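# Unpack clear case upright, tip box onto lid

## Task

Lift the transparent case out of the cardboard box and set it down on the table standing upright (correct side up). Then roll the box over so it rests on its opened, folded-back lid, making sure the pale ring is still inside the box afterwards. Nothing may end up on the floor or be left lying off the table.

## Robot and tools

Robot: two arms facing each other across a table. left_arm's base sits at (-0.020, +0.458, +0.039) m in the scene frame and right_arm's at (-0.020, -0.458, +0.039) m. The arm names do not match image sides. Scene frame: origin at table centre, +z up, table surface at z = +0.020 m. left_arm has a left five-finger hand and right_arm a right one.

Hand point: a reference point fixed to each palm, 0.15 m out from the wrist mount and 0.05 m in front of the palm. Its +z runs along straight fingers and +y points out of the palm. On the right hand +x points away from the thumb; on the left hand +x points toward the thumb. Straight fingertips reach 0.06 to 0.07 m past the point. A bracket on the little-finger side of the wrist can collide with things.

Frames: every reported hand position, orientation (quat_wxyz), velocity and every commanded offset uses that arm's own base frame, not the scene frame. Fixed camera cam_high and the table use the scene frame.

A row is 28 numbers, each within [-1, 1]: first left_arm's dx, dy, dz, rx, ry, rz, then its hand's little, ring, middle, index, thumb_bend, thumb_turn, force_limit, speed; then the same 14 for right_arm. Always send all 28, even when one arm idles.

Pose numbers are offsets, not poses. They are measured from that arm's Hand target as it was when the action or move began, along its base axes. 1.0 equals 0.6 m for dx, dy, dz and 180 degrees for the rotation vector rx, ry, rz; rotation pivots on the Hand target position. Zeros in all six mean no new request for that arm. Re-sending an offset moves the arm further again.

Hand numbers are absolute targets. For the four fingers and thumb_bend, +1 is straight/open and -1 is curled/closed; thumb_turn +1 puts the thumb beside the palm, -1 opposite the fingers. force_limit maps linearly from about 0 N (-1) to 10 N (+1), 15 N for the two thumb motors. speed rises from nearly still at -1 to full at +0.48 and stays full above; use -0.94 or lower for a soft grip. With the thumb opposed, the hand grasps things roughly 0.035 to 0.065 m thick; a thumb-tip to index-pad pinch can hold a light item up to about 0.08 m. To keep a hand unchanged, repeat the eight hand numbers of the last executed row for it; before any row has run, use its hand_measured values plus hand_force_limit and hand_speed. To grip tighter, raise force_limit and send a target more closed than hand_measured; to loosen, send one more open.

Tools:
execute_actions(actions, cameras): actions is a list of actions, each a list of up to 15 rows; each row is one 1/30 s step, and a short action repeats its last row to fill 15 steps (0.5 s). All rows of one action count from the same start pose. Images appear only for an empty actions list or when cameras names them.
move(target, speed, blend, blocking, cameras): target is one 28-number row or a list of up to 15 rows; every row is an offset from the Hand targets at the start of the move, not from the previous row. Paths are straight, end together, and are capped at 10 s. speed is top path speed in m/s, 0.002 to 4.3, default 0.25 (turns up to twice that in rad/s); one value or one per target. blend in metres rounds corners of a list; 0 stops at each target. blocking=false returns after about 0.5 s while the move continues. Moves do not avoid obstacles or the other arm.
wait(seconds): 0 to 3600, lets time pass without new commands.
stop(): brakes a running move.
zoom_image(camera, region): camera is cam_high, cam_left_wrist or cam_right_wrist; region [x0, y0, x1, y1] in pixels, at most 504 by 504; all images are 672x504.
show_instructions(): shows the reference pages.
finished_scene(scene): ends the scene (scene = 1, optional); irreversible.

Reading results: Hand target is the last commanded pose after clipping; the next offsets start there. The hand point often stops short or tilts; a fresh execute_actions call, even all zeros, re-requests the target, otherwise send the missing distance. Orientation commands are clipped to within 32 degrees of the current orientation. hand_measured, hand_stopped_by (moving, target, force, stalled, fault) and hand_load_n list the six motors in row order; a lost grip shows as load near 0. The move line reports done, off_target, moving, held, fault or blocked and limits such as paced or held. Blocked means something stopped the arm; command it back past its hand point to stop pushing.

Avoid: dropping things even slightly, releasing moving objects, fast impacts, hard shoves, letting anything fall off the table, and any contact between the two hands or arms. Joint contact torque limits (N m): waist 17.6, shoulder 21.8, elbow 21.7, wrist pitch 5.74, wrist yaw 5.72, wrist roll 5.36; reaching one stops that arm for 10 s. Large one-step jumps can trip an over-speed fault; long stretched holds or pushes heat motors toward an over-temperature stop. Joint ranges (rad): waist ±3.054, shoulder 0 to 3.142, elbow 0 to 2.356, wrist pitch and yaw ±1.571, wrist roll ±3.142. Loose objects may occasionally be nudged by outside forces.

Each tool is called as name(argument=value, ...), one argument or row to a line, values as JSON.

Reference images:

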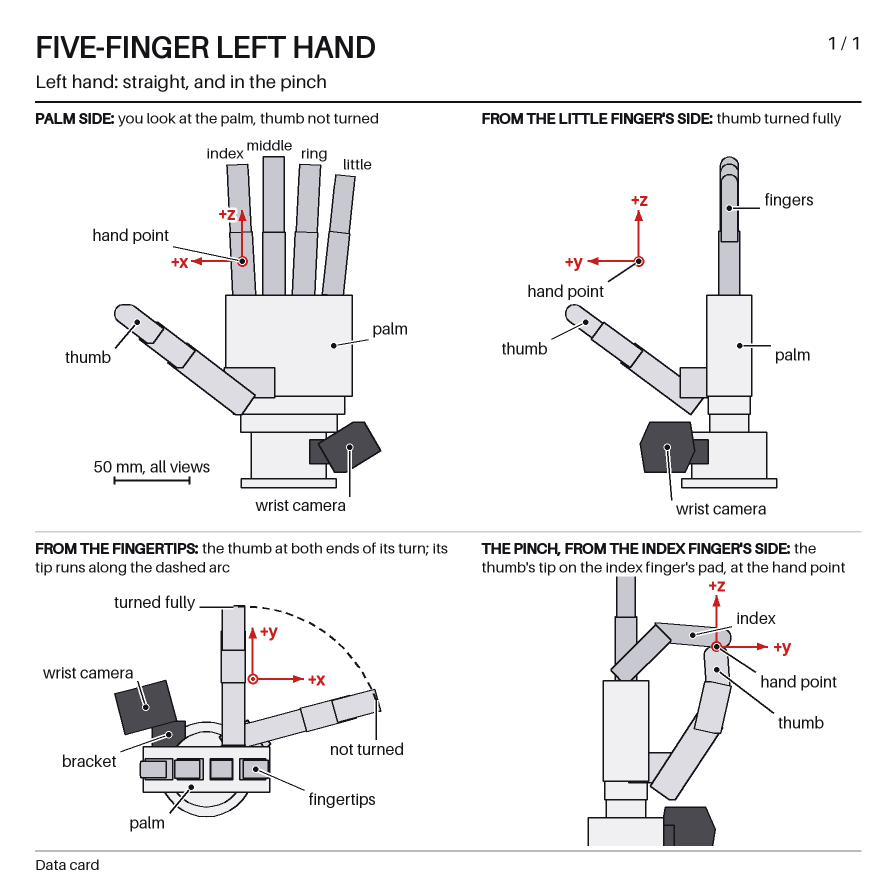

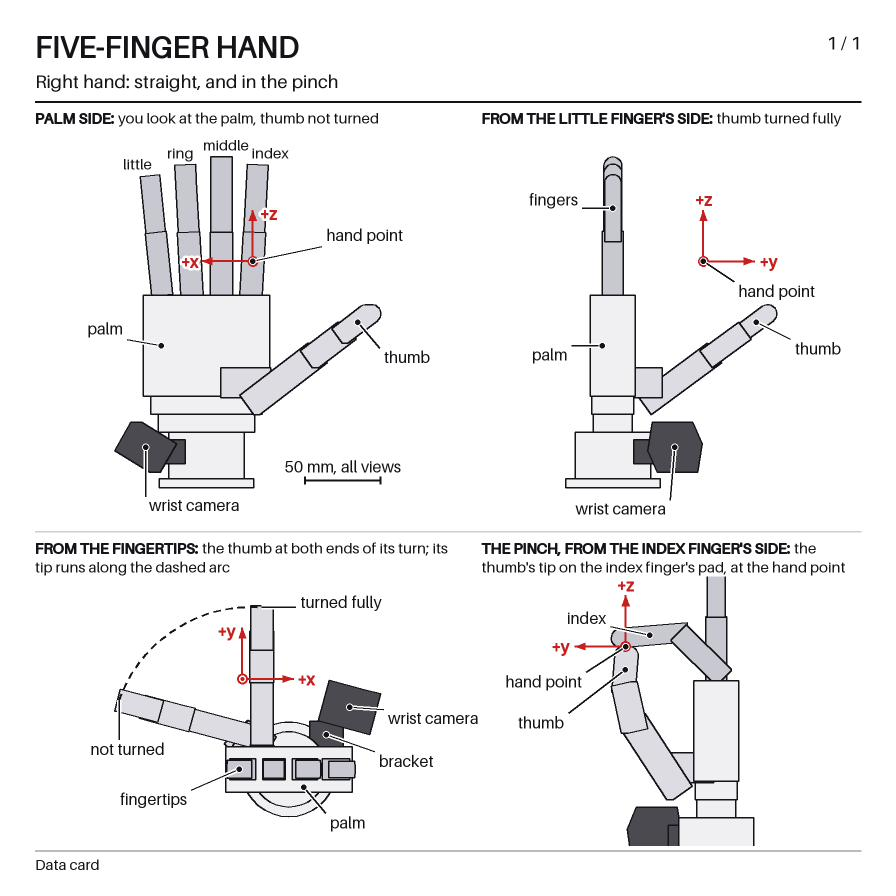

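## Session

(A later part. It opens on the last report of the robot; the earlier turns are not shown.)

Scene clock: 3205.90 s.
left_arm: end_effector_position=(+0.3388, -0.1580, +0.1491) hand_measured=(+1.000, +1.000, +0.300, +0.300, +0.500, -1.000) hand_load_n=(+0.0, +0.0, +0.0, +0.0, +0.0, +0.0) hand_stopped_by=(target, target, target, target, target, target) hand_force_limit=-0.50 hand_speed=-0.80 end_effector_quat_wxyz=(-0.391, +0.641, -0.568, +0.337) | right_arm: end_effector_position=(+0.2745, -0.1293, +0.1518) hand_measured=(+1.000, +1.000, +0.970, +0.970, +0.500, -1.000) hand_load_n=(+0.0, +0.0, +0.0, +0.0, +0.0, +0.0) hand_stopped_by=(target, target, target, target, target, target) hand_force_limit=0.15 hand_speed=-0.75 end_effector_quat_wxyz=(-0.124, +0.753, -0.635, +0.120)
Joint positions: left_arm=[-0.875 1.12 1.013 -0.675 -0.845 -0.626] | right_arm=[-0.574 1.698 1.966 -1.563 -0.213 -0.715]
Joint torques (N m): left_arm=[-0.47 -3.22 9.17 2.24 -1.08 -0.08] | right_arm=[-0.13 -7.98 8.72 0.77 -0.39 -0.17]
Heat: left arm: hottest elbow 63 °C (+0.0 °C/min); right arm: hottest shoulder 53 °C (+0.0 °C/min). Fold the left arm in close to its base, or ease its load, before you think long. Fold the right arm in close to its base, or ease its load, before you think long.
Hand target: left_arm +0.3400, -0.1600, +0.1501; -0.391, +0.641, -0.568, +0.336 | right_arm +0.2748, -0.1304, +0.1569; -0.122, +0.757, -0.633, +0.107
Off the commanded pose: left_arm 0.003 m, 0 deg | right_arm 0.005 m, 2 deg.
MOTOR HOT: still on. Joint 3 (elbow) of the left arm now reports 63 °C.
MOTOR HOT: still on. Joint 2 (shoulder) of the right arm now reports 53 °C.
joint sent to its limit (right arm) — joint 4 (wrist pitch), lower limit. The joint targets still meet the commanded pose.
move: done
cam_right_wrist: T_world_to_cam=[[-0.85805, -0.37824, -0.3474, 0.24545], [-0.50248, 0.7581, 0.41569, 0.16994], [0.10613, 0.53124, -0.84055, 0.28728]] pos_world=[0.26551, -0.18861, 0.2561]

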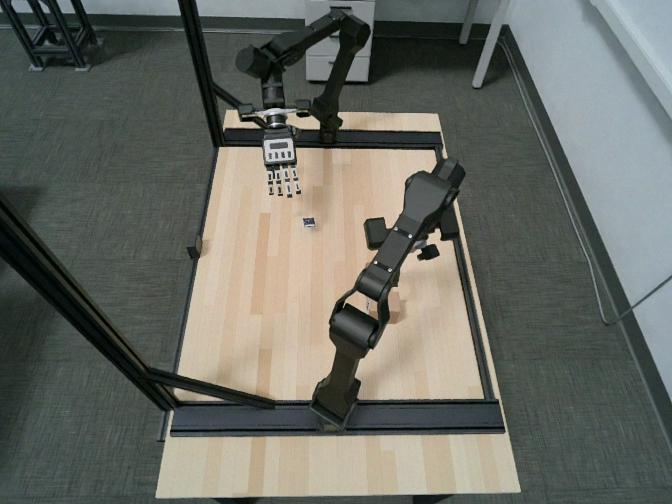

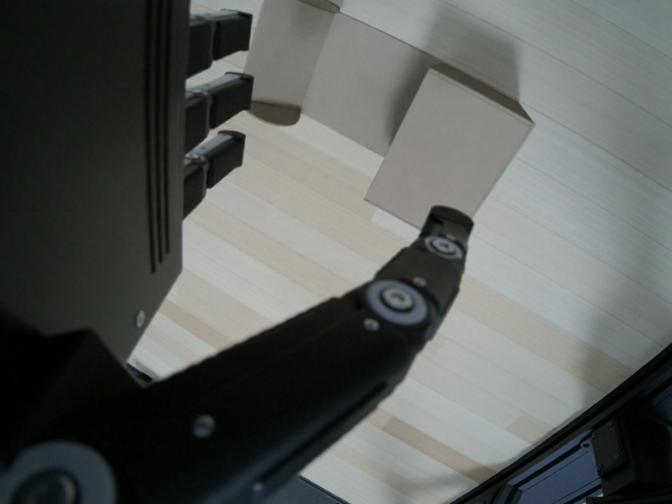

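move(
  target=[
    [0,0,0,0,0,0,1,1,0.3,0.3,0.5,-1,-0.5,-0.8,0,0,0.09,0.0142,-0.0821,0,1,1,0.97,0.97,0.5,-1,0.15,-0.75],
    [0,0,0,0,0,0,1,1,0.3,0.3,0.5,-1,-0.5,-0.8,-0.04,0.33,0.11,0.02,-0.12,0,1,1,0.97,0.97,0.5,-1,0.15,-0.75],
  ],
  speed=0.18,
  blend=0.03,
  cameras=["cam_high","cam_right_wrist"],
)

Scene clock: 3226.87 s.
left_arm: end_effector_position=(+0.3388, -0.1580, +0.1491) hand_measured=(+1.000, +1.000, +0.300, +0.300, +0.500, -1.000) hand_load_n=(+0.0, +0.0, +0.0, +0.0, +0.0, +0.0) hand_stopped_by=(target, target, target, target, target, target) hand_force_limit=-0.50 hand_speed=-0.80 end_effector_quat_wxyz=(-0.391, +0.641, -0.568, +0.337) | right_arm: end_effector_position=(+0.2530, +0.0673, +0.2274) hand_measured=(+1.000, +1.000, +0.970, +0.970, +0.500, -1.000) hand_load_n=(+0.0, +0.0, +0.0, +0.0, +0.0, +0.0) hand_stopped_by=(target, target, target, target, target, target) hand_force_limit=0.15 hand_speed=-0.75 end_effector_quat_wxyz=(-0.266, +0.719, -0.600, +0.231)
Joint positions: left_arm=[-0.875 1.12 1.013 -0.675 -0.845 -0.626] | right_arm=[0.134 1.126 1.661 -1.386 -0.017 -0.039]
Joint torques (N m): left_arm=[-0.29 -3.25 9.21 2.26 -1.07 -0.05] | right_arm=[0.29 -3.29 5.7 2.27 0.05 0.12]
Heat: left arm: hottest elbow 63 °C (+0.0 °C/min); right arm: hottest shoulder 55 °C (+2.0 °C/min). Fold the left arm in close to its base, or ease its load, before you think long. Fold the right arm in close to its base, or ease its load, before you think long.
Hand target: left_arm +0.3400, -0.1600, +0.1501; -0.391, +0.641, -0.568, +0.336 | right_arm +0.2507, +0.0677, +0.2229; -0.262, +0.719, -0.602, +0.227
Off the commanded pose: left_arm 0.003 m, 0 deg | right_arm 0.005 m, 1 deg.
MOTOR HOT: still on. Joint 3 (elbow) of the left arm now reports 63 °C.
MOTOR HOT: still on. Joint 2 (shoulder) of the right arm now reports 55 °C.
move: done
cam_right_wrist: T_world_to_cam=[[-0.6668, -0.35175, -0.657, 0.34779], [-0.6385, 0.72428, 0.26025, 0.0507], [0.38431, 0.59303, -0.70754, 0.14385]] pos_world=[0.20899, 0.00031, 0.31708]

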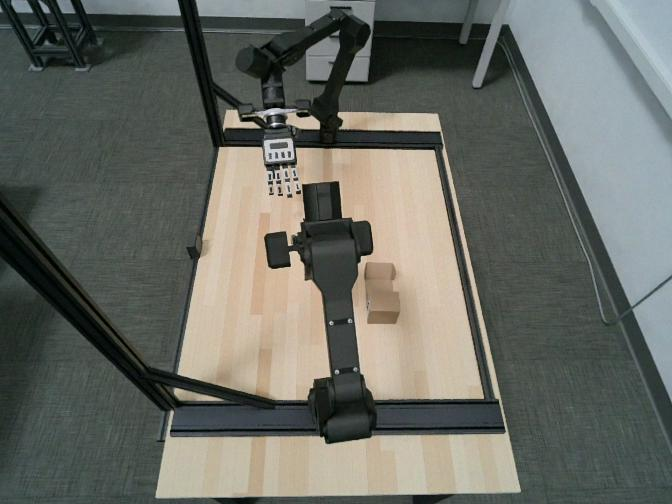

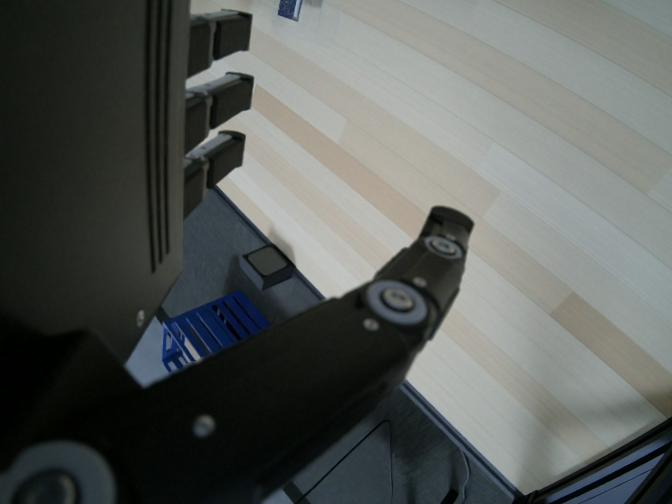

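zoom_image(
  camera="cam_high",
  region=[340, 245, 430, 335],
)

zoom_image(
  camera="cam_high",
  region=[280, 200, 340, 245],
)

Scaled by 5.600.

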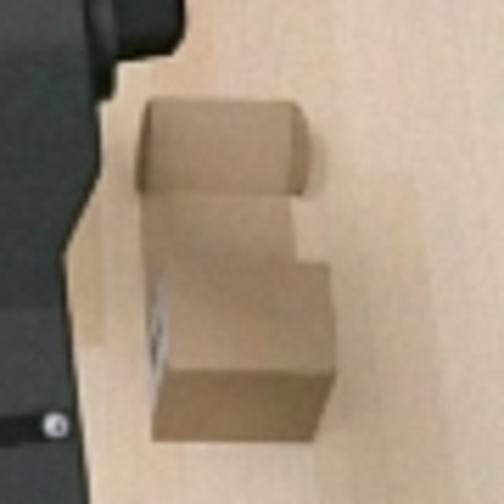

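Scaled by 8.400.

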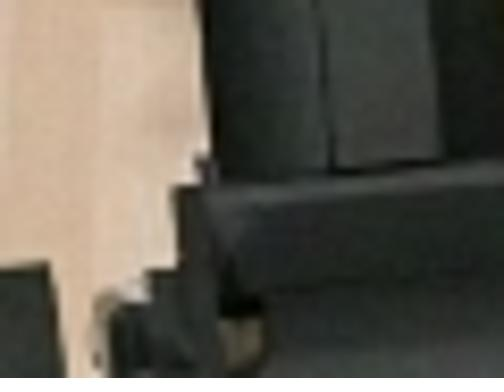

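move(
  target=[
    [0,0,0.1667,0,0,0,1,1,0.3,0.3,0.5,-1,-0.5,-0.8,0,0,0,0,0,0,1,1,0.97,0.97,0.5,-1,0.15,-0.75],
    [0,0,0.1833,0,0,0.278,1,1,0.3,0.3,0.5,-1,-0.5,-0.8,0,0,0,0,0,0,1,1,0.97,0.97,0.5,-1,0.15,-0.75],
  ],
  speed=0.2,
  blend=0.02,
  cameras=["all"],
)

Scene clock: 3258.40 s.
left_arm: end_effector_position=(+0.3424, -0.1632, +0.2608) hand_measured=(+1.000, +1.000, +0.300, +0.300, +0.500, -1.000) hand_load_n=(+0.0, +0.0, +0.0, +0.0, +0.0, +0.0) hand_stopped_by=(target, target, target, target, target, target) hand_force_limit=-0.50 hand_speed=-0.80 end_effector_quat_wxyz=(-0.387, +0.775, -0.366, +0.340) | right_arm: end_effector_position=(+0.2530, +0.0673, +0.2274) hand_measured=(+1.000, +1.000, +0.970, +0.970, +0.500, -1.000) hand_load_n=(+0.0, +0.0, +0.0, +0.0, +0.0, +0.0) hand_stopped_by=(target, target, target, target, target, target) hand_force_limit=0.15 hand_speed=-0.75 end_effector_quat_wxyz=(-0.266, +0.719, -0.600, +0.231)
Joint positions: left_arm=[-1.005 1.515 1.802 -1.571 -1.06 -1.525] | right_arm=[0.134 1.126 1.661 -1.386 -0.017 -0.039]
Joint torques (N m): left_arm=[0.4 -6.9 5.18 1.1 -1.22 -0.04] | right_arm=[0.29 -3.23 5.66 2.27 0.06 0.11]
Heat: left arm: hottest elbow 63 °C (+0.0 °C/min); right arm: hottest shoulder 48 °C (-5.1 °C/min). Fold the left arm in close to its base, or ease its load, before you think long. Fold the right arm in close to its base, or ease its load, before you think long.
Hand target: left_arm +0.3400, -0.1601, +0.2601; -0.497, +0.821, -0.243, +0.139 | right_arm +0.2507, +0.0676, +0.2229; -0.262, +0.719, -0.602, +0.227
Off the commanded pose: left_arm 0.004 m, 30 deg | right_arm 0.005 m, 1 deg.
MOTOR HOT: still on. Joint 3 (elbow) of the left arm now reports 63 °C.
MOTOR HOT: still on. Joint 2 (shoulder) of the right arm now reports 48 °C.
joint sent to its limit (left arm) — joint 4 (wrist pitch), lower limit. The joint targets are off in orientation, not in position.
move: off_target (left_arm)
cam_left_wrist: T_world_to_cam=[[0.4227, 0.18543, 0.88709, -0.34509], [-0.05523, -0.97175, 0.22945, -0.19381], [0.90458, -0.14598, -0.40052, -0.11498]] pos_world=[0.23917, -0.14113, 0.30455]
cam_right_wrist: T_world_to_cam=[[-0.6668, -0.35175, -0.657, 0.34779], [-0.6385, 0.72428, 0.26025, 0.0507], [0.38431, 0.59303, -0.70754, 0.14385]] pos_world=[0.20899, 0.00031, 0.31708]

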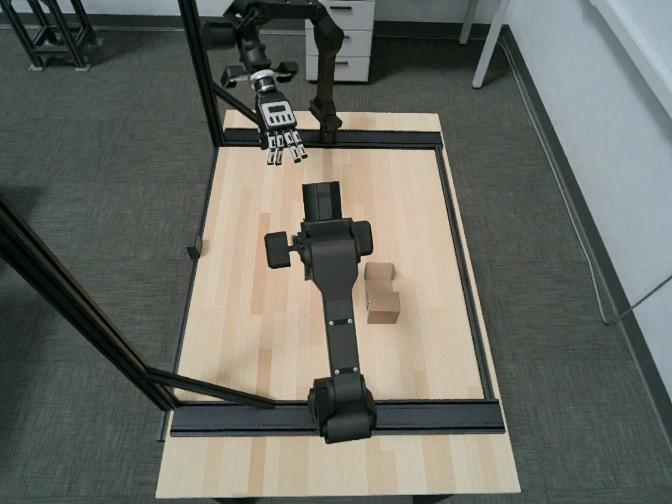

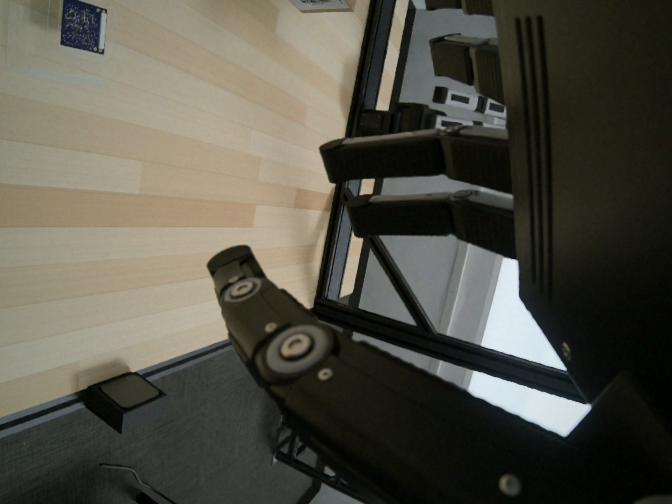

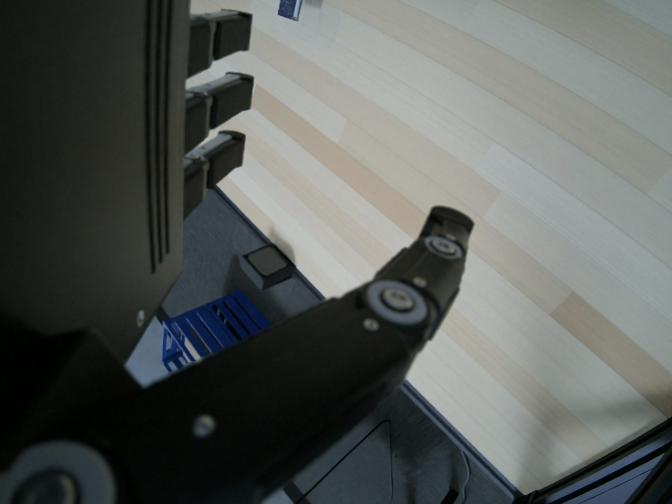

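move(
  target=[-0.03,0.22,0.02,0,0,0,1,1,0.3,0.3,0.5,-1,-0.5,-0.8,0,0,0,0,0,0,1,1,0.97,0.97,0.5,-1,0.15,-0.75],
  speed=0.15,
  cameras=["cam_high","cam_left_wrist"],
)

Scene clock: 3273.50 s.
left_arm: end_effector_position=(+0.3249, -0.0295, +0.2740) hand_measured=(+1.000, +1.000, +0.300, +0.300, +0.500, -1.000) hand_load_n=(+0.0, +0.0, +0.5, +0.0, +0.0, +0.0) hand_stopped_by=(target, target, target, target, target, target) hand_force_limit=-0.50 hand_speed=-0.80 end_effector_quat_wxyz=(-0.433, +0.794, -0.325, +0.277) | right_arm: end_effector_position=(+0.2530, +0.0673, +0.2274) hand_measured=(+1.000, +1.000, +0.970, +0.970, +0.500, -1.000) hand_load_n=(+0.0, -0.5, -0.5, +0.0, +0.0, +0.0) hand_stopped_by=(target, target, target, target, target, target) hand_force_limit=0.15 hand_speed=-0.75 end_effector_quat_wxyz=(-0.266, +0.719, -0.600, +0.231)
Joint positions: left_arm=[-0.727 1.288 1.694 -1.571 -1.032 -1.288] | right_arm=[0.134 1.126 1.661 -1.386 -0.017 -0.039]
Joint torques (N m): left_arm=[0.3 -4.5 5.17 1.44 -1.17 0.04] | right_arm=[0.28 -3.25 5.7 2.26 0.05 0.12]
Heat: left arm: hottest elbow 62 °C (-1.0 °C/min); right arm: hottest wrist pitch 50 °C (+12.1 °C/min). Fold the left arm in close to its base, or ease its load, before you think long. Fold the right arm in close to its base, or ease its load, before you think long.
Hand target: left_arm +0.3220, -0.0281, +0.2719; -0.497, +0.821, -0.244, +0.139 | right_arm +0.2507, +0.0676, +0.2229; -0.262, +0.719, -0.602, +0.227
Off the commanded pose: left_arm 0.004 m, 20 deg | right_arm 0.005 m, 1 deg.
MOTOR HOT: still on. Joint 3 (elbow) of the left arm now reports 62 °C.
MOTOR HOT: still on. Joint 4 (wrist pitch) of the right arm now reports 50 °C.
joint sent to its limit (left arm) — joint 4 (wrist pitch), lower limit. The joint targets are off in orientation, not in position.
move: off_target (left_arm)
cam_left_wrist: T_world_to_cam=[[0.43447, 0.18605, 0.88126, -0.37631], [0.10713, -0.98216, 0.15454, -0.10053], [0.89429, 0.02727, -0.44666, -0.05329]] pos_world=[0.22193, -0.02727, 0.32336]

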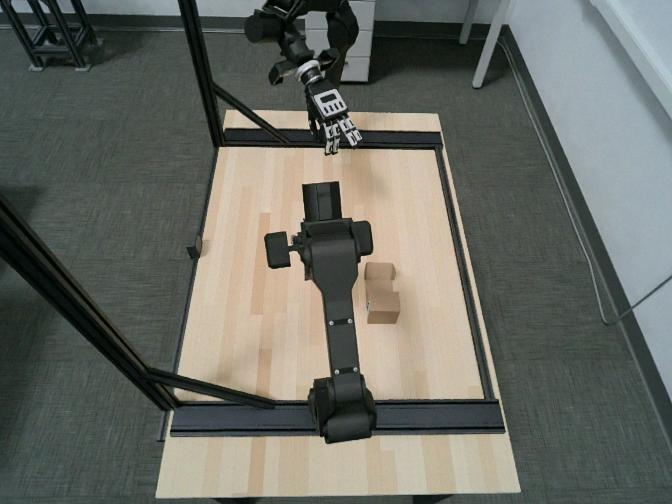

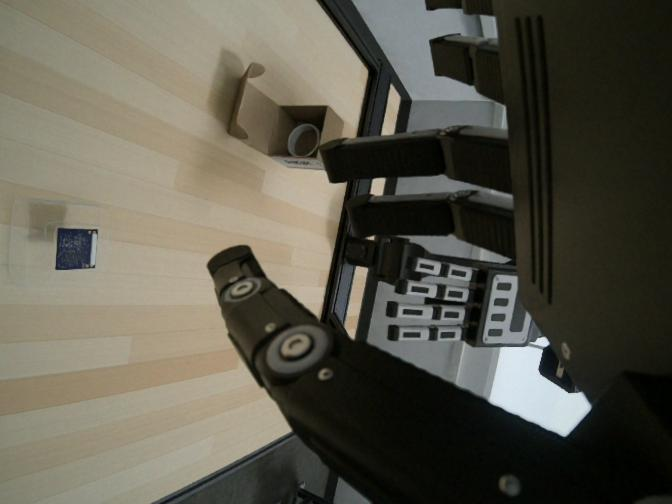

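zoom_image(
  camera="cam_left_wrist",
  region=[200, 40, 380, 200],
)

zoom_image(
  camera="cam_left_wrist",
  region=[0, 180, 160, 300],
)

Scaled by 2.800 from the camera's image (finer frame: 960x720).

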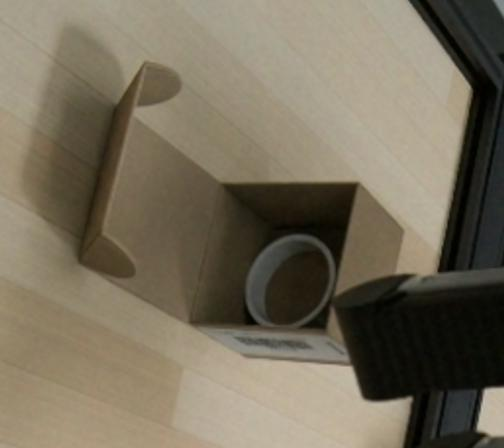

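Scaled by 3.150 from the camera's image (finer frame: 960x720).

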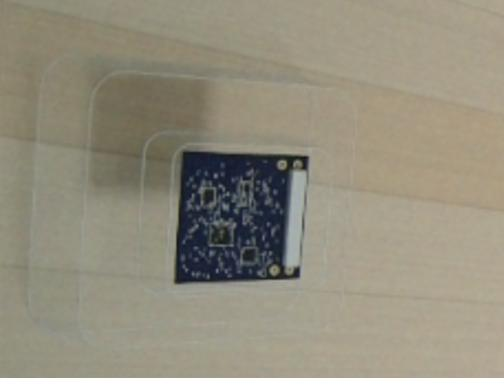

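finished_scene(
  scene=1,
)

The scene is finished: the task was done.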